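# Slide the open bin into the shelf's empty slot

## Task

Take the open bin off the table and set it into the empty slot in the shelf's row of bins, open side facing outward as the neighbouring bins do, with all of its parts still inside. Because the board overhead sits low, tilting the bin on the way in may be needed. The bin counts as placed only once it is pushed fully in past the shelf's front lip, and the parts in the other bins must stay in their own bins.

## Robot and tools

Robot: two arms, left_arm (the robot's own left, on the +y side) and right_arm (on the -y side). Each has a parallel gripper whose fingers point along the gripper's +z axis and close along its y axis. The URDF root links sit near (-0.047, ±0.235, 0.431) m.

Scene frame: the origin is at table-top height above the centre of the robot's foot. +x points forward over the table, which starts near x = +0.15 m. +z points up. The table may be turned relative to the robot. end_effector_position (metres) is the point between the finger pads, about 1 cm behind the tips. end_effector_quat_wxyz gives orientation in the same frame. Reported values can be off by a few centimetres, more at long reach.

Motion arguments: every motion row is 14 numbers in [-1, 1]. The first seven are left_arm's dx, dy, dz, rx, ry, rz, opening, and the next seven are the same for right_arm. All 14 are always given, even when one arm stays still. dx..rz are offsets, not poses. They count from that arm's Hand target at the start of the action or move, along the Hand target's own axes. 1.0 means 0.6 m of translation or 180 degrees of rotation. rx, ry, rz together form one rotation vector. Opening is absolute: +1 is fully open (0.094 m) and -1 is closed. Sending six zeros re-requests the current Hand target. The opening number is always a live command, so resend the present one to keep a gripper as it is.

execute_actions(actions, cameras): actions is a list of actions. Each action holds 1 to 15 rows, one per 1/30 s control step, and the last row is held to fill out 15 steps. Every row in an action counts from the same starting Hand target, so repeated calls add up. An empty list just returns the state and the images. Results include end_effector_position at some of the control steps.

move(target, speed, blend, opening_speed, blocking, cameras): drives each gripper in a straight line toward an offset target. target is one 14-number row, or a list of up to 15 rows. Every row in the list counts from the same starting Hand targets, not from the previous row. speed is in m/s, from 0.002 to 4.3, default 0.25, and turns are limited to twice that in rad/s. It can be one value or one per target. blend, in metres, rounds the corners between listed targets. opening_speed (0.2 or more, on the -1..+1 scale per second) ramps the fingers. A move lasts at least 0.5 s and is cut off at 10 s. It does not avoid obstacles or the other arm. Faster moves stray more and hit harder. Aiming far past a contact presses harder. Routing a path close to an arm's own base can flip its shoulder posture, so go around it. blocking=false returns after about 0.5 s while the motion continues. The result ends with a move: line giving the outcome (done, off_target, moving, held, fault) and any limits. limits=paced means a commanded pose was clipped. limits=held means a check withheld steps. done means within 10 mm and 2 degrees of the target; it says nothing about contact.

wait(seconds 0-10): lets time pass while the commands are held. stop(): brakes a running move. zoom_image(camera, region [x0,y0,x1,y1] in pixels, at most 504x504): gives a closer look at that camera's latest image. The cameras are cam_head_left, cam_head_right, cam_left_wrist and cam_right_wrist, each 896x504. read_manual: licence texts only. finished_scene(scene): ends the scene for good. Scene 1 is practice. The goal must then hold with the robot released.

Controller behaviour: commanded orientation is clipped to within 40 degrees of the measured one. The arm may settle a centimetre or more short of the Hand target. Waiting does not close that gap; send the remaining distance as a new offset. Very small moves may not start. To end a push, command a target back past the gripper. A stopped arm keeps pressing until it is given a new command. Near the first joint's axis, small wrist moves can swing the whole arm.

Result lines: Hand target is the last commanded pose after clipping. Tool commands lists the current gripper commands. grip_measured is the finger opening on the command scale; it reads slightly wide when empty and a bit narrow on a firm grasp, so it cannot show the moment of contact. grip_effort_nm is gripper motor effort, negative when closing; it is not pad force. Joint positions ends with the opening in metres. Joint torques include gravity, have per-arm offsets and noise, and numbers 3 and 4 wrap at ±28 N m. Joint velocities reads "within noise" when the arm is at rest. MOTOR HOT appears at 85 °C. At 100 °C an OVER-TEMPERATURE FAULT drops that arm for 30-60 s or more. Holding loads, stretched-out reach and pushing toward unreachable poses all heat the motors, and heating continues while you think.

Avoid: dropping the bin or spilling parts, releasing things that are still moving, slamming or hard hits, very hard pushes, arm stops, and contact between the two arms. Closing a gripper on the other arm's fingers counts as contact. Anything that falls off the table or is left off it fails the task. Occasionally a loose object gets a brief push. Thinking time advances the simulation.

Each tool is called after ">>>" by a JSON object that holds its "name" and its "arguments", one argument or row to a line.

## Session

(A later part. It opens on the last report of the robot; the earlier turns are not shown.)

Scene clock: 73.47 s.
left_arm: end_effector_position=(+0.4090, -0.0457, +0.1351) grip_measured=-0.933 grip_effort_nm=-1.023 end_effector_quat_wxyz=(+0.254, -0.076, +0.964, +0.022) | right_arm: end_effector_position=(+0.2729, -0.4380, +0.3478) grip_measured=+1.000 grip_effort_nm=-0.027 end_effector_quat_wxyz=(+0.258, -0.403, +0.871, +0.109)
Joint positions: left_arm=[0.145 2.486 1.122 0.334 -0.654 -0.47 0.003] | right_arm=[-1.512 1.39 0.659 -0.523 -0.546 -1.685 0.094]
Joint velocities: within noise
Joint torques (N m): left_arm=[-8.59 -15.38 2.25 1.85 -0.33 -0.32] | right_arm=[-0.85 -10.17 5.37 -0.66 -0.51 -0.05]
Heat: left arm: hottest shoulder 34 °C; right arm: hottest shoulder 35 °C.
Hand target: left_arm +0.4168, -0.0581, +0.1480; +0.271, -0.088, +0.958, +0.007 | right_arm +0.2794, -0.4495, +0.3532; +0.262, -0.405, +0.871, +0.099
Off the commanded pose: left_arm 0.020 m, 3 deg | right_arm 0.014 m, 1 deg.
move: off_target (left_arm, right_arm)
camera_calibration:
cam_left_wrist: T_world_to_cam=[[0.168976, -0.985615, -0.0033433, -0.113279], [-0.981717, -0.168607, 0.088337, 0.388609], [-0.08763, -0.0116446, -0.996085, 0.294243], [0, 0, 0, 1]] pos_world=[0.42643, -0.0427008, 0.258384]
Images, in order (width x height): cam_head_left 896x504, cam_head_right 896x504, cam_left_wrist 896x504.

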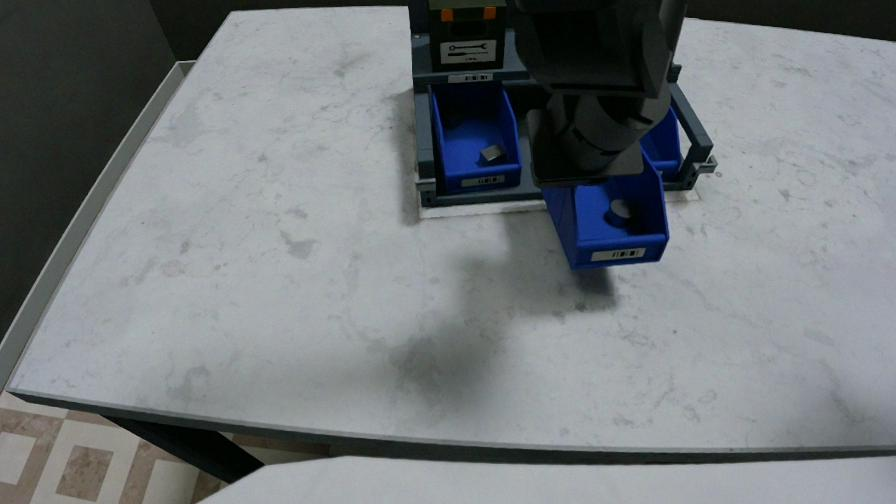

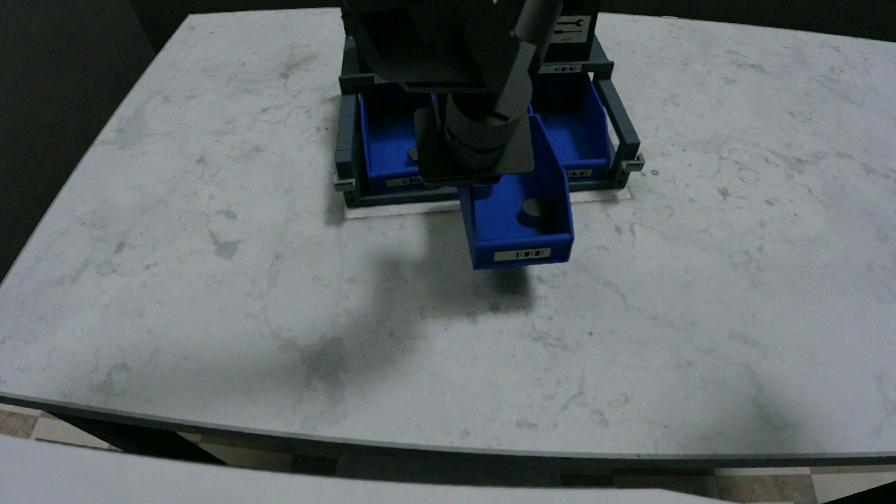

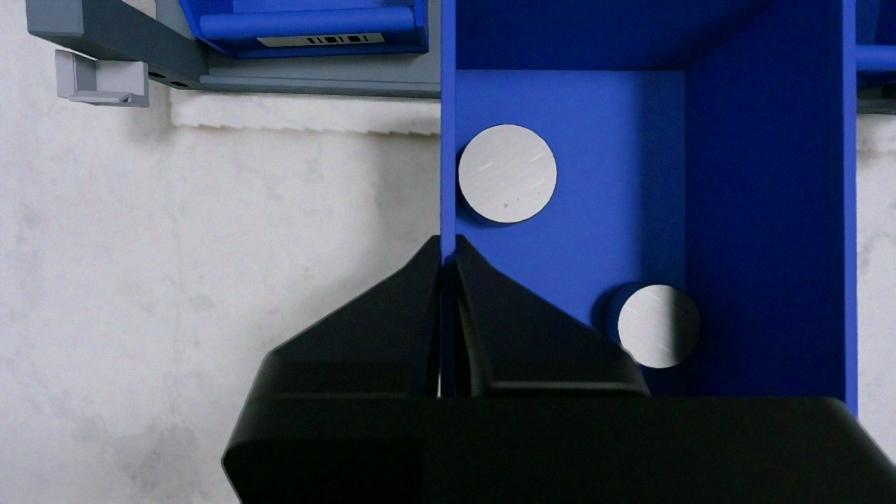

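>>> {"name": "move", "arguments": {
  "target": [-0.0665,0.0073,0.0523,0.0058,0.0004,0.0095,-1.0, 0,0,0,0,0,0,1],
  "speed": 0.08,
  "cameras": ["cam_head_left","cam_head_right","cam_left_wrist"]
}}

>>> {"name": "zoom_image", "arguments": {
  "camera": "cam_left_wrist",
  "region": [300, 0, 500, 150]
}}

>>> {"name": "zoom_image", "arguments": {
  "camera": "cam_head_right",
  "region": [400, 40, 620, 260]
}}

Scene clock: 81.40 s.
left_arm: end_effector_position=(+0.4428, -0.0387, +0.1306) grip_measured=-0.933 grip_effort_nm=-1.028 end_effector_quat_wxyz=(+0.255, -0.064, +0.965, +0.012) | right_arm: end_effector_position=(+0.2729, -0.4380, +0.3478) grip_measured=+1.000 grip_effort_nm=-0.046 end_effector_quat_wxyz=(+0.258, -0.403, +0.871, +0.109)
Joint positions: left_arm=[0.199 2.486 1.174 0.328 -0.602 -0.387 0.003] | right_arm=[-1.512 1.39 0.659 -0.523 -0.546 -1.685 0.094]
Joint velocities: within noise
Joint torques (N m): left_arm=[-7.18 -15.79 4.41 1.17 0 -0.03] | right_arm=[-0.85 -10.34 5.34 -0.65 -0.5 -0.05]
Heat: left arm: hottest shoulder 36 °C; right arm: hottest shoulder 35 °C.
Hand target: left_arm +0.4658, -0.0454, +0.1420; +0.272, -0.071, +0.960, +0.003 | right_arm +0.2794, -0.4495, +0.3532; +0.262, -0.405, +0.871, +0.099
Off the commanded pose: left_arm 0.026 m, 2 deg | right_arm 0.014 m, 1 deg.
move: off_target (left_arm, right_arm)
camera_calibration:
cam_left_wrist: T_world_to_cam=[[0.140325, -0.990054, 0.0100868, -0.10133], [-0.986374, -0.138906, 0.0881618, 0.426474], [-0.0858838, -0.0223207, -0.996055, 0.291707], [0, 0, 0, 1]] pos_world=[0.459935, -0.0345711, 0.25398]
Images, in order (width x height): cam_head_left 896x504, cam_head_right 896x504, cam_left_wrist 896x504.

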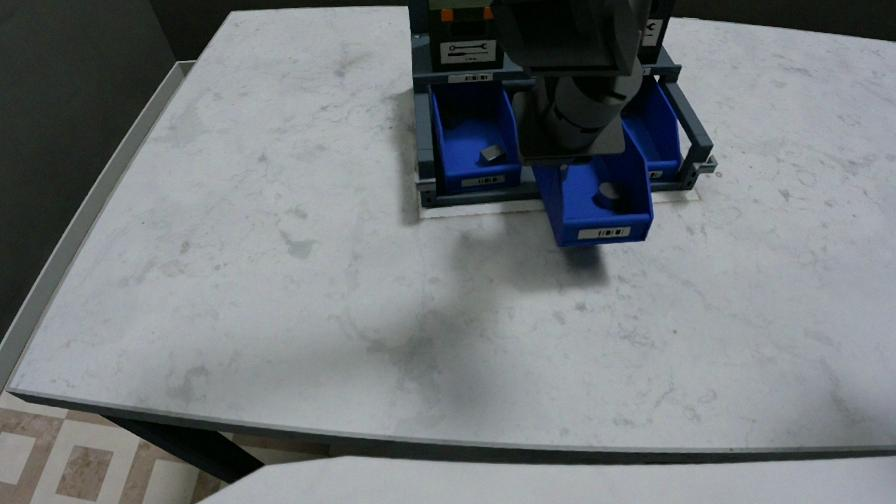

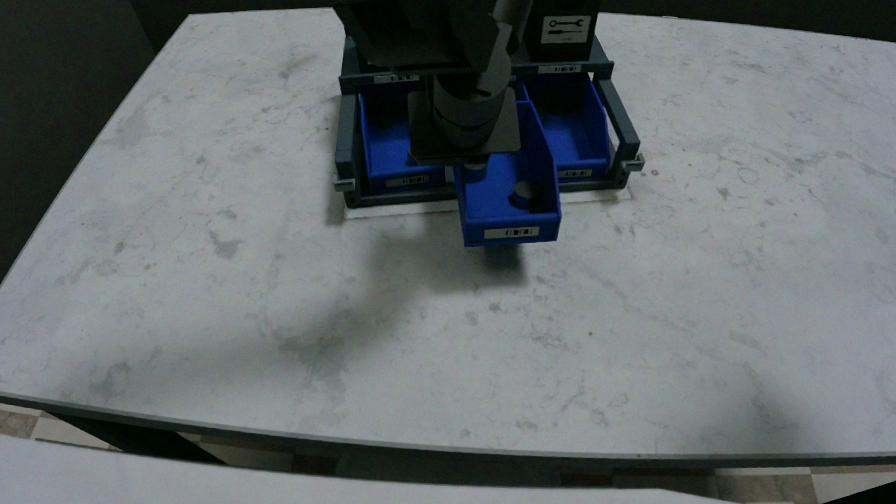

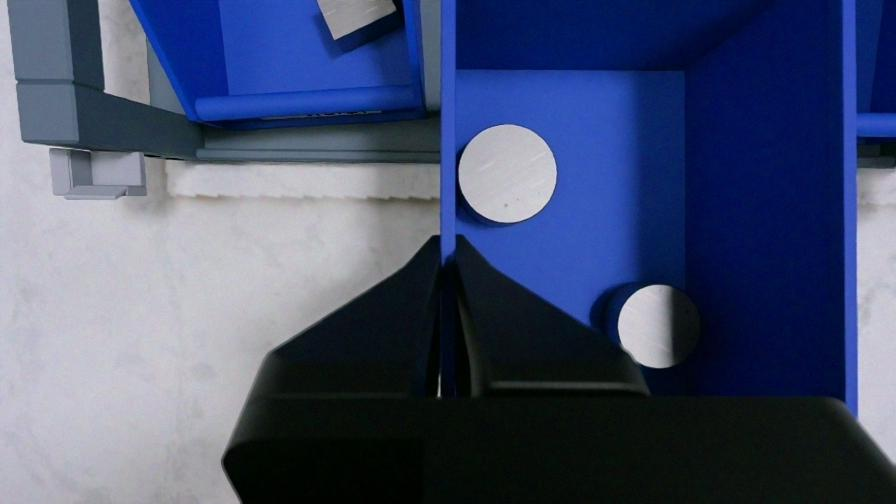

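Scaled by 2.520.

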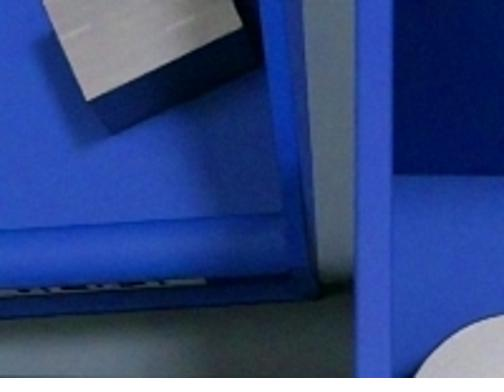

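Scaled by 2.291.

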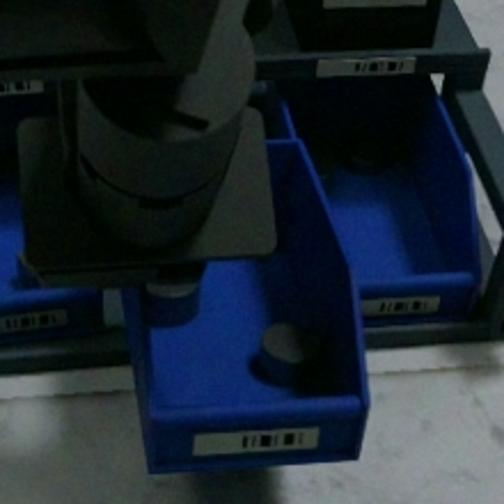

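>>> {"name": "move", "arguments": {
  "target": [-0.0635,-0.0078,0.0393,0,0,0,-1.0, 0,0,0,0,0,0,1],
  "speed": 0.08,
  "cameras": ["cam_head_right","cam_left_wrist"]
}}

>>> {"name": "zoom_image", "arguments": {
  "camera": "cam_head_right",
  "region": [400, 40, 620, 260]
}}

Scene clock: 87.30 s.
left_arm: end_effector_position=(+0.4841, -0.0385, +0.1296) grip_measured=-0.933 grip_effort_nm=-1.028 end_effector_quat_wxyz=(+0.253, -0.061, +0.966, +0.012) | right_arm: end_effector_position=(+0.2729, -0.4380, +0.3478) grip_measured=+1.000 grip_effort_nm=-0.037 end_effector_quat_wxyz=(+0.258, -0.403, +0.871, +0.109)
Joint positions: left_arm=[0.235 2.493 1.275 0.249 -0.579 -0.349 0.003] | right_arm=[-1.512 1.39 0.659 -0.523 -0.546 -1.685 0.094]
Joint velocities: within noise
Joint torques (N m): left_arm=[-7.24 -16.5 5.5 1.21 0.04 -0.03] | right_arm=[-1.08 -9.99 5.34 -0.55 -0.5 -0.04]
Heat: left arm: hottest shoulder 36 °C; right arm: hottest shoulder 35 °C.
Hand target: left_arm +0.5108, -0.0437, +0.1419; +0.272, -0.071, +0.960, +0.003 | right_arm +0.2794, -0.4495, +0.3532; +0.262, -0.405, +0.871, +0.099
Off the commanded pose: left_arm 0.030 m, 3 deg | right_arm 0.014 m, 1 deg.
move: off_target (left_arm, right_arm)
camera_calibration:
cam_left_wrist: T_world_to_cam=[[0.135861, -0.990691, 0.00852816, -0.104583], [-0.986579, -0.1345, 0.0925845, 0.467051], [-0.0905756, -0.0209923, -0.995668, 0.296417], [0, 0, 0, 1]] pos_world=[0.501839, -0.0345688, 0.252783]
Images, in order (width x height): cam_head_right 896x504, cam_left_wrist 896x504.

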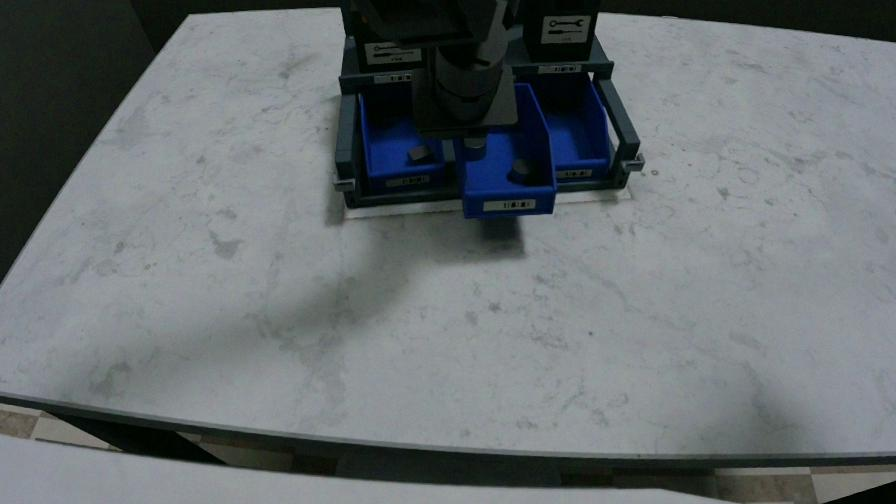

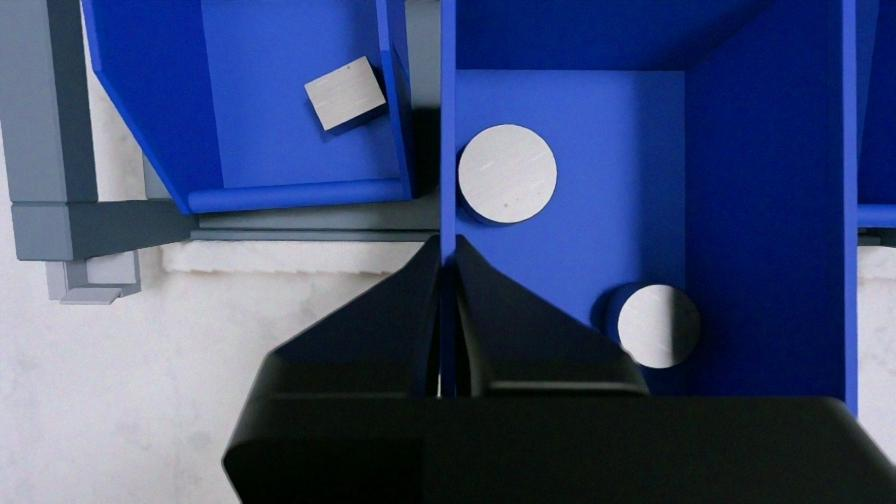

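Scaled by 2.291.

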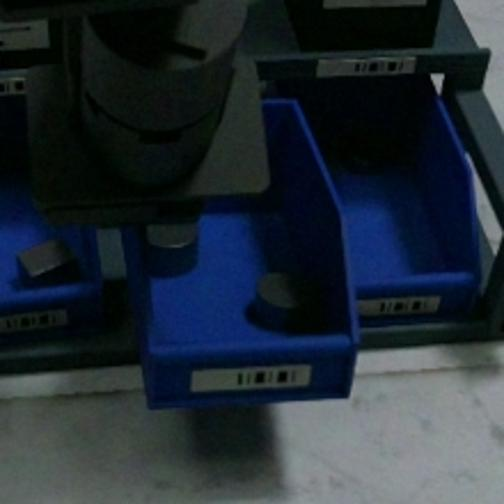

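>>> {"name": "move", "arguments": {
  "target": [-0.0388,0.0037,0.0860,0,0,0,-1.0, 0,0,0,0,0,0,1],
  "speed": 0.08,
  "cameras": ["cam_head_left","cam_head_right","cam_left_wrist"]
}}

>>> {"name": "zoom_image", "arguments": {
  "camera": "cam_head_right",
  "region": [400, 40, 620, 260]
}}

Scene clock: 94.10 s.
left_arm: end_effector_position=(+0.5260, -0.0317, +0.0962) grip_measured=-0.933 grip_effort_nm=-1.033 end_effector_quat_wxyz=(+0.250, -0.061, +0.966, +0.012) | right_arm: end_effector_position=(+0.2729, -0.4380, +0.3478) grip_measured=+1.000 grip_effort_nm=-0.037 end_effector_quat_wxyz=(+0.258, -0.403, +0.871, +0.109)
Joint positions: left_arm=[0.296 2.577 1.425 0.208 -0.542 -0.294 0.003] | right_arm=[-1.512 1.39 0.659 -0.523 -0.546 -1.685 0.094]
Joint velocities: within noise
Joint torques (N m): left_arm=[-7.41 -17.2 6.3 1.2 0.09 -0.02] | right_arm=[-0.62 -10.17 5.37 -0.66 -0.52 -0.05]
Heat: left arm: hottest shoulder 36 °C; right arm: hottest shoulder 35 °C.
Hand target: left_arm +0.5569, -0.0360, +0.1100; +0.272, -0.072, +0.960, +0.003 | right_arm +0.2794, -0.4495, +0.3532; +0.262, -0.405, +0.871, +0.099
Off the commanded pose: left_arm 0.034 m, 3 deg | right_arm 0.014 m, 1 deg.
move: off_target (left_arm, right_arm)
camera_calibration:
cam_left_wrist: T_world_to_cam=[[0.135482, -0.990744, 0.00836997, -0.103023], [-0.98607, -0.13401, 0.0985214, 0.511647], [-0.0964878, -0.0216012, -0.9951, 0.270156], [0, 0, 0, 1]] pos_world=[0.544544, -0.027668, 0.219287]
Images, in order (width x height): cam_head_left 896x504, cam_head_right 896x504, cam_left_wrist 896x504.

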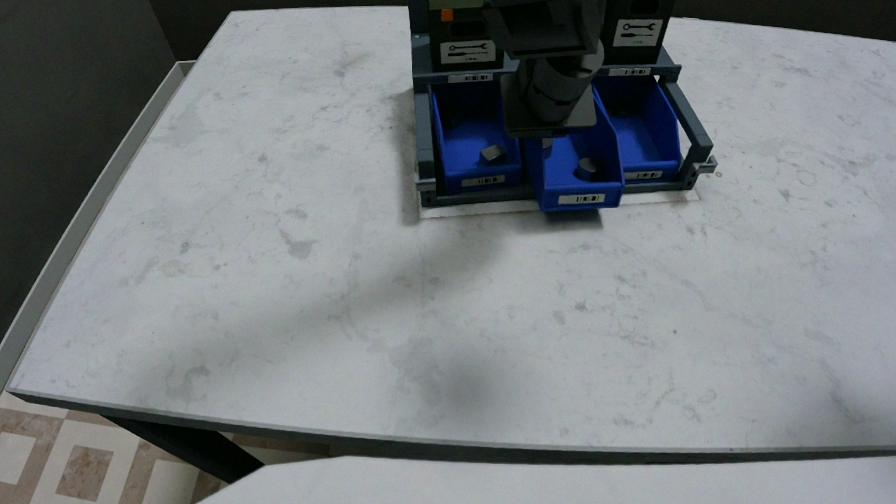

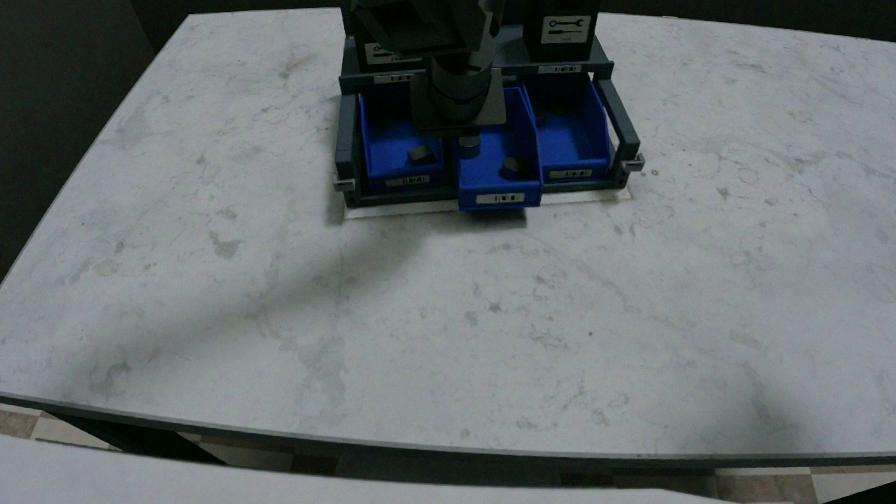

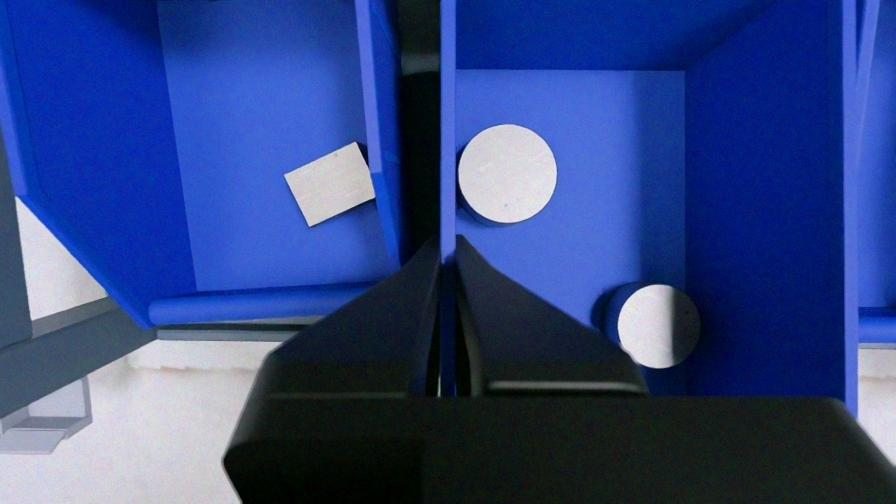

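Scaled by 2.291.

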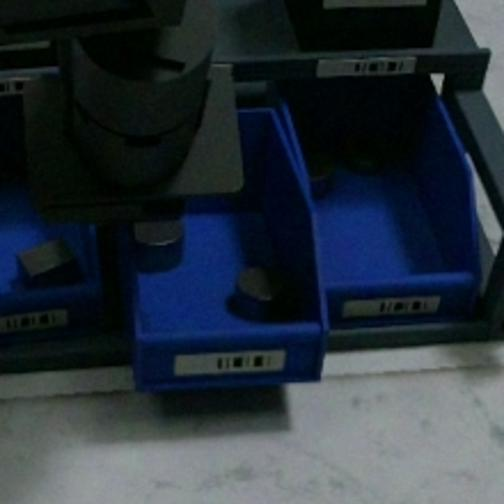

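>>> {"name": "move", "arguments": {
  "target": [-0.0568,-0.0007,0.0328,0,0,0,-1.0, 0,0,0,0,0,0,1],
  "speed": 0.08,
  "cameras": ["cam_head_left","cam_head_right","cam_left_wrist"]
}}

>>> {"name": "zoom_image", "arguments": {
  "camera": "cam_head_right",
  "region": [400, 40, 620, 260]
}}

Scene clock: 98.87 s.
left_arm: end_effector_position=(+0.5642, -0.0275, +0.0947) grip_measured=-0.933 grip_effort_nm=-1.033 end_effector_quat_wxyz=(+0.248, -0.062, +0.967, +0.011) | right_arm: end_effector_position=(+0.2729, -0.4380, +0.3478) grip_measured=+1.000 grip_effort_nm=-0.037 end_effector_quat_wxyz=(+0.258, -0.403, +0.871, +0.109)
Joint positions: left_arm=[0.325 2.596 1.532 0.132 -0.523 -0.269 0.003] | right_arm=[-1.512 1.39 0.659 -0.523 -0.546 -1.685 0.094]
Joint velocities: within noise
Joint torques (N m): left_arm=[-7.77 -18.08 6.94 1.17 0.08 -0.02] | right_arm=[-0.73 -10.05 5.34 -0.62 -0.51 -0.05]
Heat: left arm: hottest shoulder 36 °C; right arm: hottest shoulder 35 °C.
Hand target: left_arm +0.5960, -0.0310, +0.1111; +0.272, -0.072, +0.960, +0.003 | right_arm +0.2794, -0.4495, +0.3532; +0.262, -0.405, +0.871, +0.099
Off the commanded pose: left_arm 0.036 m, 3 deg | right_arm 0.014 m, 1 deg.
move: off_target (left_arm, right_arm)
camera_calibration:
cam_left_wrist: T_world_to_cam=[[0.13612, -0.990651, 0.00906631, -0.104488], [-0.985744, -0.13452, 0.101059, 0.549581], [-0.0988946, -0.0226932, -0.994839, 0.273794], [0, 0, 0, 1]] pos_world=[0.583046, -0.0233676, 0.217788]
Images, in order (width x height): cam_head_left 896x504, cam_head_right 896x504, cam_left_wrist 896x504.

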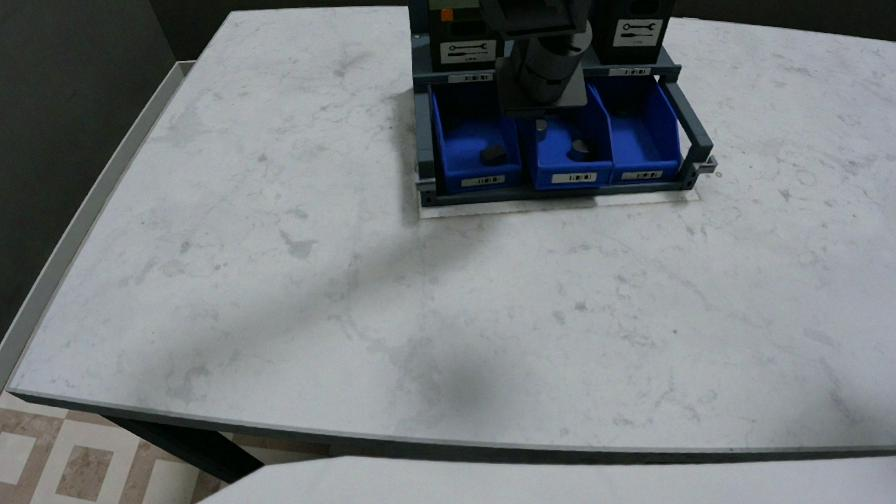

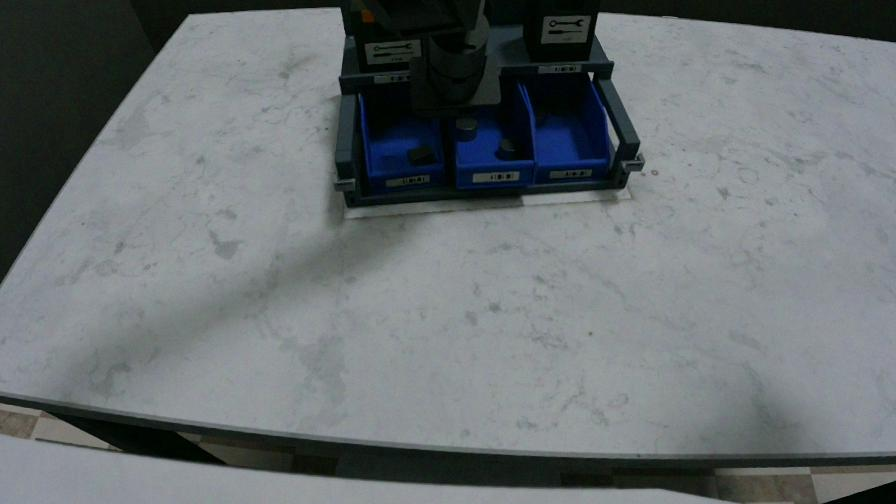

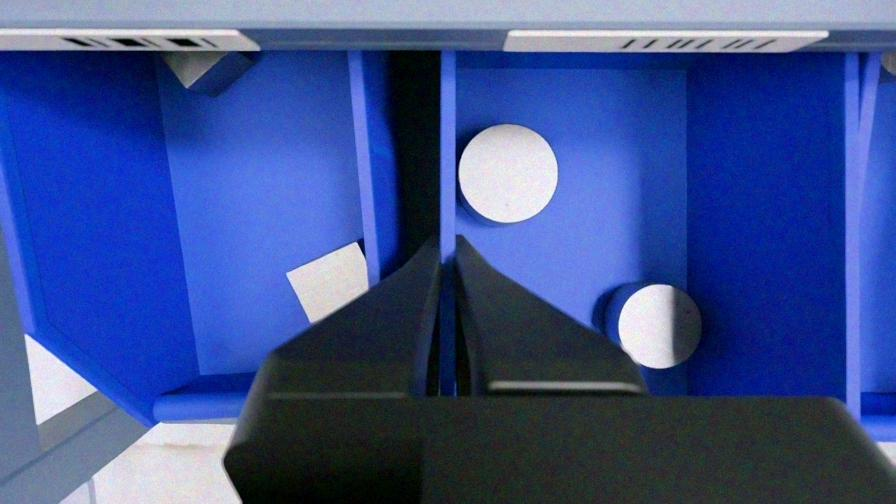

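Scaled by 2.291.

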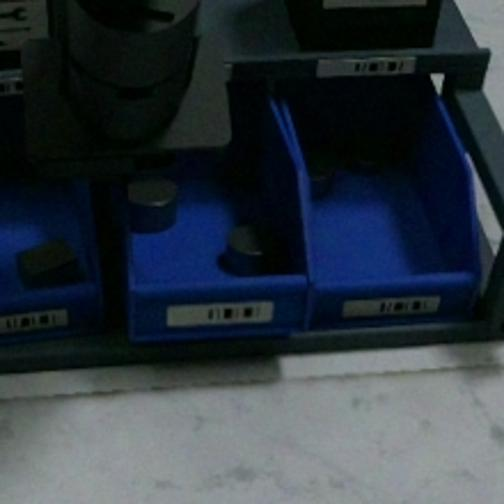

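>>> {"name": "move", "arguments": {
  "target": [-0.0527,0.0060,0.0320,0,0,0,-1.0, 0,0,0,0,0,0,1],
  "speed": 0.08,
  "cameras": ["cam_head_left","cam_head_right","cam_left_wrist"]
}}

>>> {"name": "zoom_image", "arguments": {
  "camera": "cam_head_right",
  "region": [400, 40, 620, 260]
}}

Scene clock: 101.43 s.
left_arm: end_effector_position=(+0.5975, -0.0199, +0.0957) grip_measured=-0.933 grip_effort_nm=-1.023 end_effector_quat_wxyz=(+0.247, -0.061, +0.967, +0.010) | right_arm: end_effector_position=(+0.2729, -0.4380, +0.3478) grip_measured=+1.000 grip_effort_nm=-0.042 end_effector_quat_wxyz=(+0.258, -0.403, +0.871, +0.109)
Joint positions: left_arm=[0.354 2.609 1.623 0.063 -0.503 -0.242 0.003] | right_arm=[-1.512 1.39 0.659 -0.523 -0.546 -1.685 0.094]
Joint velocities: within noise
Joint torques (N m): left_arm=[-7.88 -18.14 8.18 1.14 0.05 -0.03] | right_arm=[-0.73 -9.99 5.33 -0.64 -0.51 -0.06]
Heat: left arm: hottest shoulder 36 °C; right arm: hottest shoulder 35 °C.
Hand target: left_arm +0.6321, -0.0225, +0.1112; +0.272, -0.072, +0.960, +0.003 | right_arm +0.2794, -0.4495, +0.3532; +0.262, -0.405, +0.871, +0.099
Off the commanded pose: left_arm 0.038 m, 3 deg | right_arm 0.014 m, 1 deg.
move: off_target (left_arm, right_arm)
camera_calibration:
cam_left_wrist: T_world_to_cam=[[0.133239, -0.991031, 0.0102547, -0.0998425], [-0.985792, -0.131453, 0.10457, 0.583072], [-0.102284, -0.0240417, -0.994465, 0.280189], [0, 0, 0, 1]] pos_world=[0.616749, -0.0155643, 0.21869]
Images, in order (width x height): cam_head_left 896x504, cam_head_right 896x504, cam_left_wrist 896x504.

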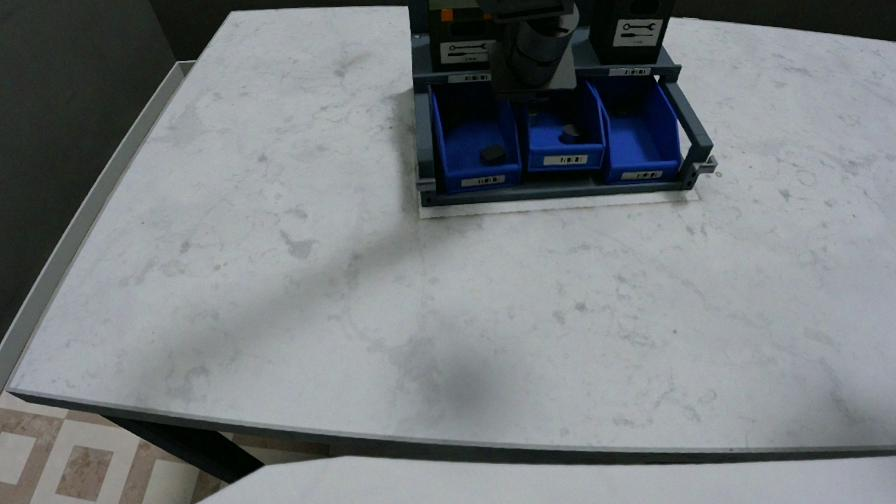

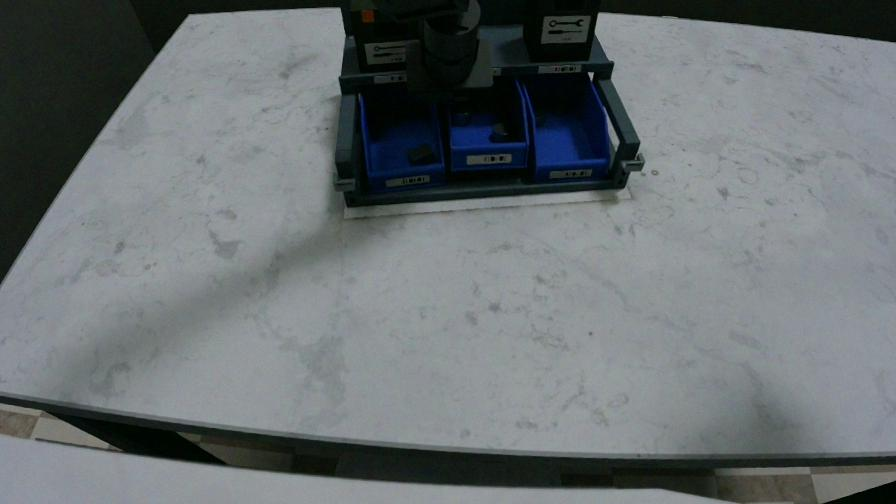

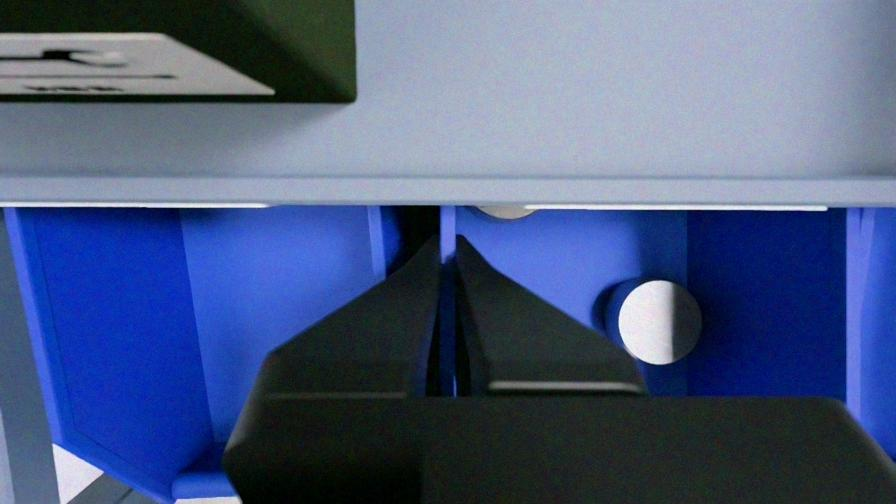

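Scaled by 2.291.

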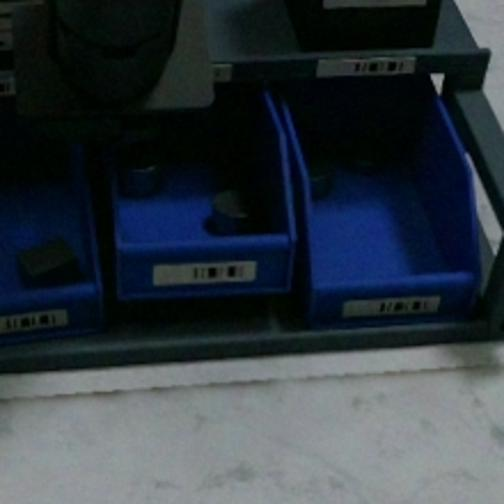

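>>> {"name": "move", "arguments": {
  "target": [0.0355,0.0073,0.0210,0,-0.0444,0,-1.0, 0,0,0,0,0,0,1],
  "speed": 0.05,
  "cameras": ["cam_head_left","cam_head_right","cam_left_wrist"]
}}

>>> {"name": "zoom_image", "arguments": {
  "camera": "cam_head_right",
  "region": [400, 40, 620, 260]
}}

Scene clock: 105.70 s.
left_arm: end_effector_position=(+0.5937, -0.0229, +0.0816) grip_measured=-0.933 grip_effort_nm=-1.023 end_effector_quat_wxyz=(+0.309, -0.063, +0.949, +0.010) | right_arm: end_effector_position=(+0.2729, -0.4380, +0.3478) grip_measured=+1.000 grip_effort_nm=-0.032 end_effector_quat_wxyz=(+0.258, -0.403, +0.871, +0.109)
Joint positions: left_arm=[0.35 2.662 1.583 0.302 -0.527 -0.182 0.003] | right_arm=[-1.512 1.39 0.659 -0.523 -0.546 -1.685 0.094]
Joint velocities: within noise
Joint torques (N m): left_arm=[-7.3 -17.03 6.39 2.78 -0.07 0.15] | right_arm=[-1.14 -9.88 5.3 -0.61 -0.49 -0.06]
Heat: left arm: hottest shoulder 36 °C; right arm: hottest shoulder 35 °C.
Hand target: left_arm +0.6202, -0.0203, +0.0892; +0.338, -0.071, +0.938, +0.008 | right_arm +0.2794, -0.4495, +0.3532; +0.262, -0.405, +0.871, +0.099
Off the commanded pose: left_arm 0.028 m, 4 deg | right_arm 0.014 m, 1 deg.
move: off_target (left_arm, right_arm)
camera_calibration:
cam_left_wrist: T_world_to_cam=[[0.136841, -0.990361, 0.0214648, -0.105284], [-0.990228, -0.137346, -0.0241826, 0.593342], [0.0268976, -0.0179459, -0.999477, 0.189592], [0, 0, 0, 1]] pos_world=[0.596852, -0.0193731, 0.206101]
Images, in order (width x height): cam_head_left 896x504, cam_head_right 896x504, cam_left_wrist 896x504.

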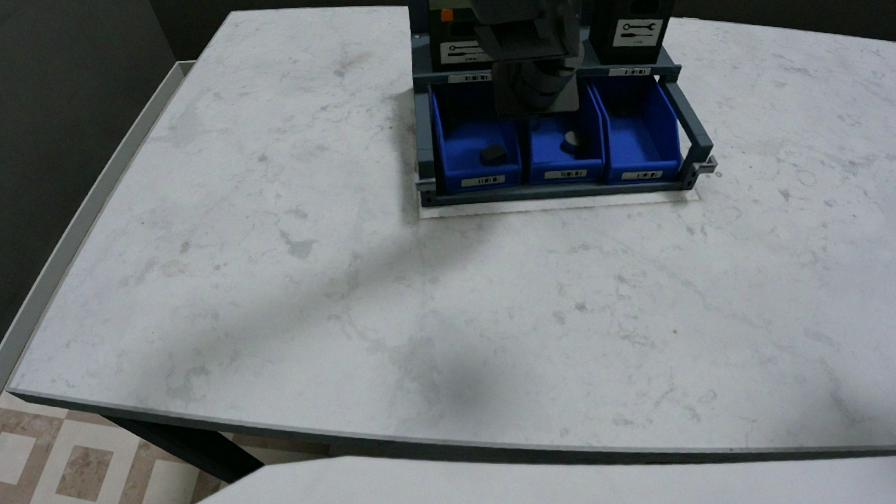

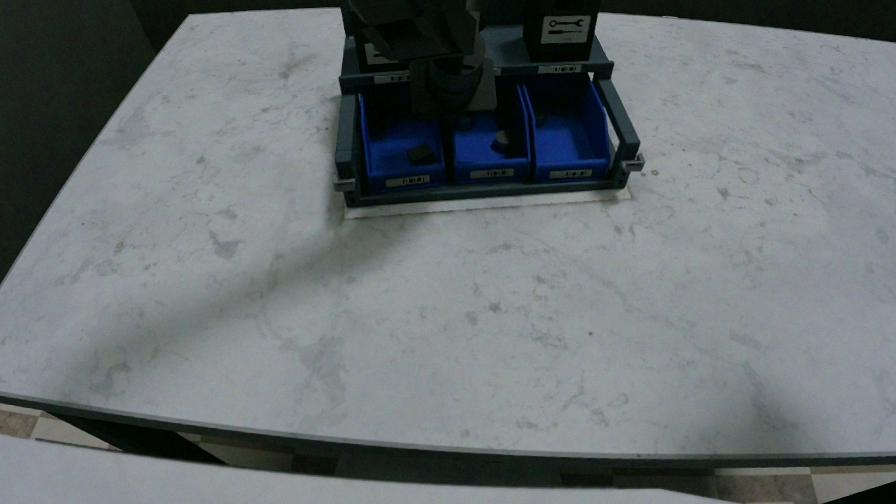

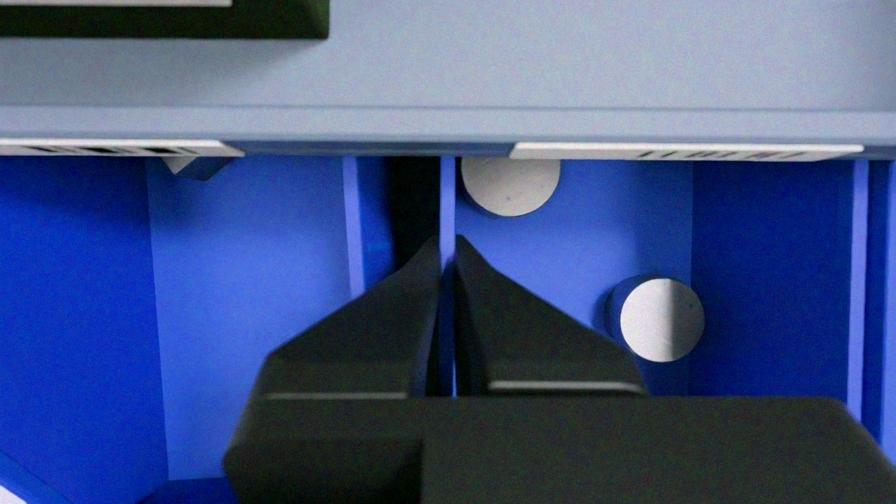

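Scaled by 2.291.

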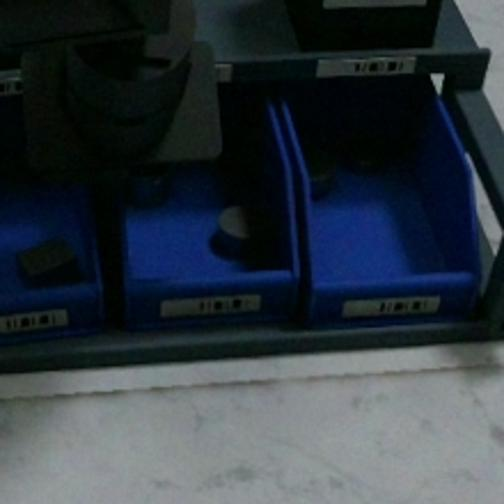

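>>> {"name": "move", "arguments": {
  "target": [
    [0.0187,0.0005,-0.0090,0,0,0,-1.0, 0,0,0,0,0,0,1],
    [0.0187,0.0005,-0.0090,0,0,0,-0.84, 0,0,0,0,0,0,1],
    [0.0187,0.0005,-0.1257,0,0,0,-0.84, 0,0,0,0,0,0,1],
    [0.06,0.0005,-0.26,0,0,0,-0.84, 0,0,0,0,0,0,1]
  ],
  "speed": [0.06,0.06,0.06,0.2],
  "opening_speed": 0.5,
  "blend": [0,0,0.02,0],
  "cameras": ["cam_head_left","cam_head_right","cam_left_wrist"]
}}

>>> {"name": "zoom_image", "arguments": {
  "camera": "cam_head_right",
  "region": [330, 40, 650, 260]
}}

>>> {"name": "zoom_image", "arguments": {
  "camera": "cam_head_left",
  "region": [400, 50, 720, 250]
}}

Scene clock: 113.63 s.
left_arm: end_effector_position=(+0.4900, -0.0316, +0.1758) grip_measured=-0.842 grip_effort_nm=0.095 end_effector_quat_wxyz=(+0.328, -0.061, +0.943, +0.015) | right_arm: end_effector_position=(+0.2729, -0.4380, +0.3478) grip_measured=+1.000 grip_effort_nm=-0.037 end_effector_quat_wxyz=(+0.258, -0.403, +0.871, +0.109)
Joint positions: left_arm=[0.209 2.422 1.161 0.463 -0.641 -0.271 0.007] | right_arm=[-1.512 1.39 0.659 -0.523 -0.546 -1.685 0.094]
Joint velocities: within noise
Joint torques (N m): left_arm=[-7.82 -16.32 2.43 1.7 -0.23 -0.23] | right_arm=[-0.67 -10.17 5.39 -0.55 -0.5 -0.06]
Heat: left arm: hottest shoulder 37 °C; right arm: hottest shoulder 35 °C.
Hand target: left_arm +0.4940, -0.0344, +0.1866; +0.338, -0.071, +0.938, +0.008 | right_arm +0.2794, -0.4495, +0.3532; +0.262, -0.405, +0.871, +0.099
Off the commanded pose: left_arm 0.012 m, 2 deg | right_arm 0.014 m, 1 deg.
move: off_target (left_arm, right_arm); target 2's new opening was sent with left_arm's hand 0.016 m and 3 deg from that target
camera_calibration:
cam_left_wrist: T_world_to_cam=[[0.136358, -0.990546, 0.0150325, -0.10029], [-0.988406, -0.137055, -0.0653344, 0.498141], [0.066777, -0.00594935, -0.99775, 0.26682], [0, 0, 0, 1]] pos_world=[0.488224, -0.0294815, 0.300273]
Images, in order (width x height): cam_head_left 896x504, cam_head_right 896x504, cam_left_wrist 896x504.

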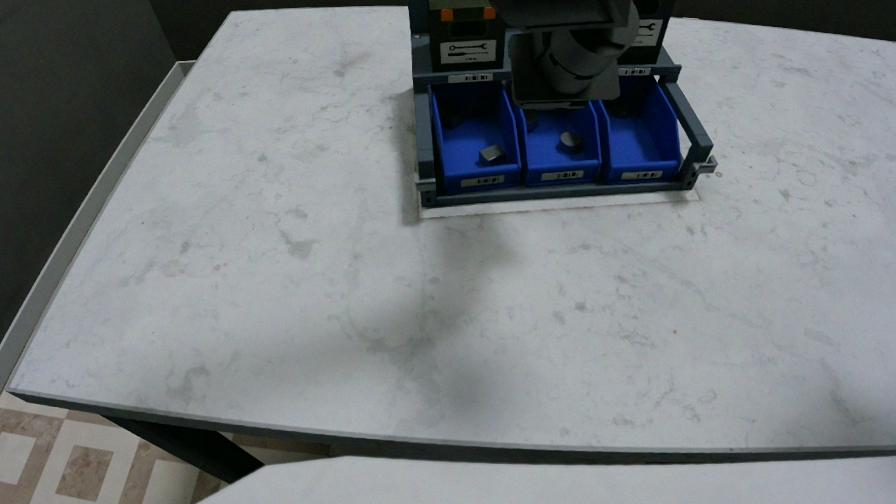

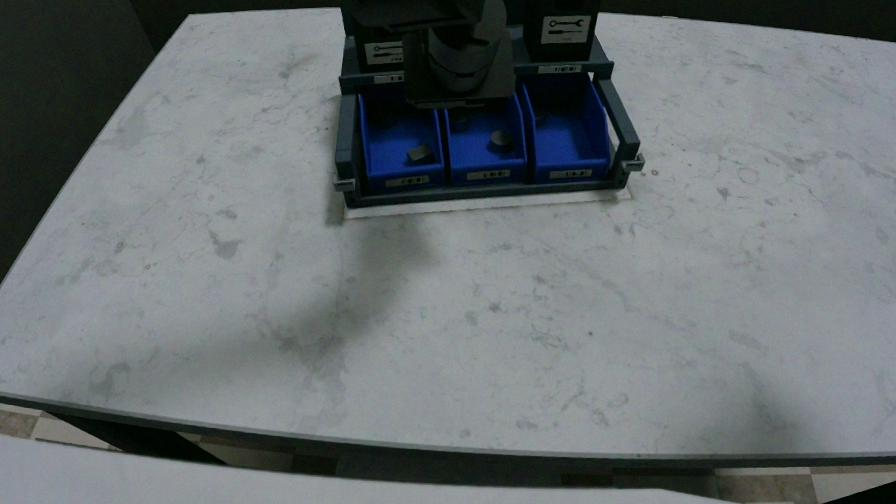

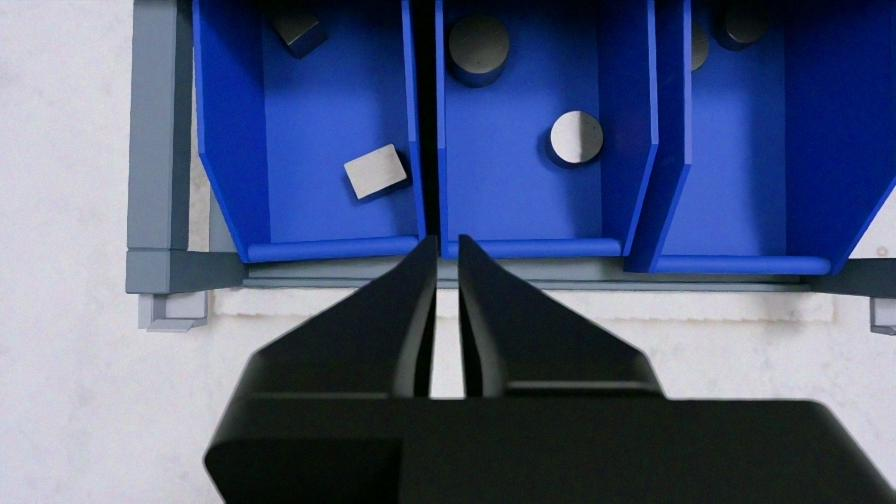

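Scaled by 1.575.

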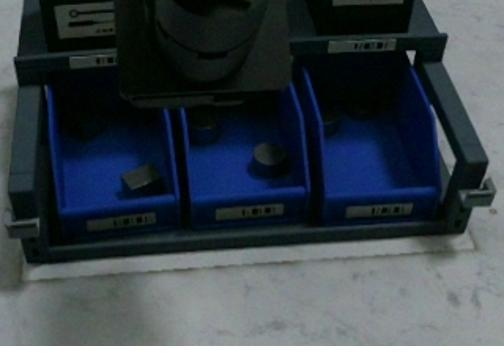

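Scaled by 1.575.

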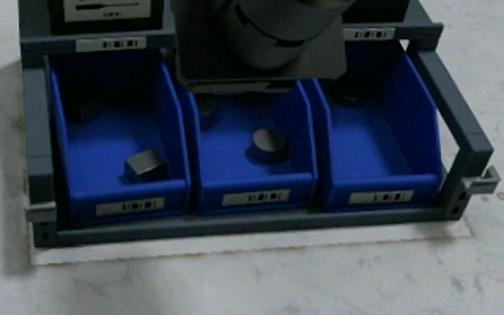

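>>> {"name": "finished_scene", "arguments": {
  "scene": 2
}}

The scene is finished: the task was done.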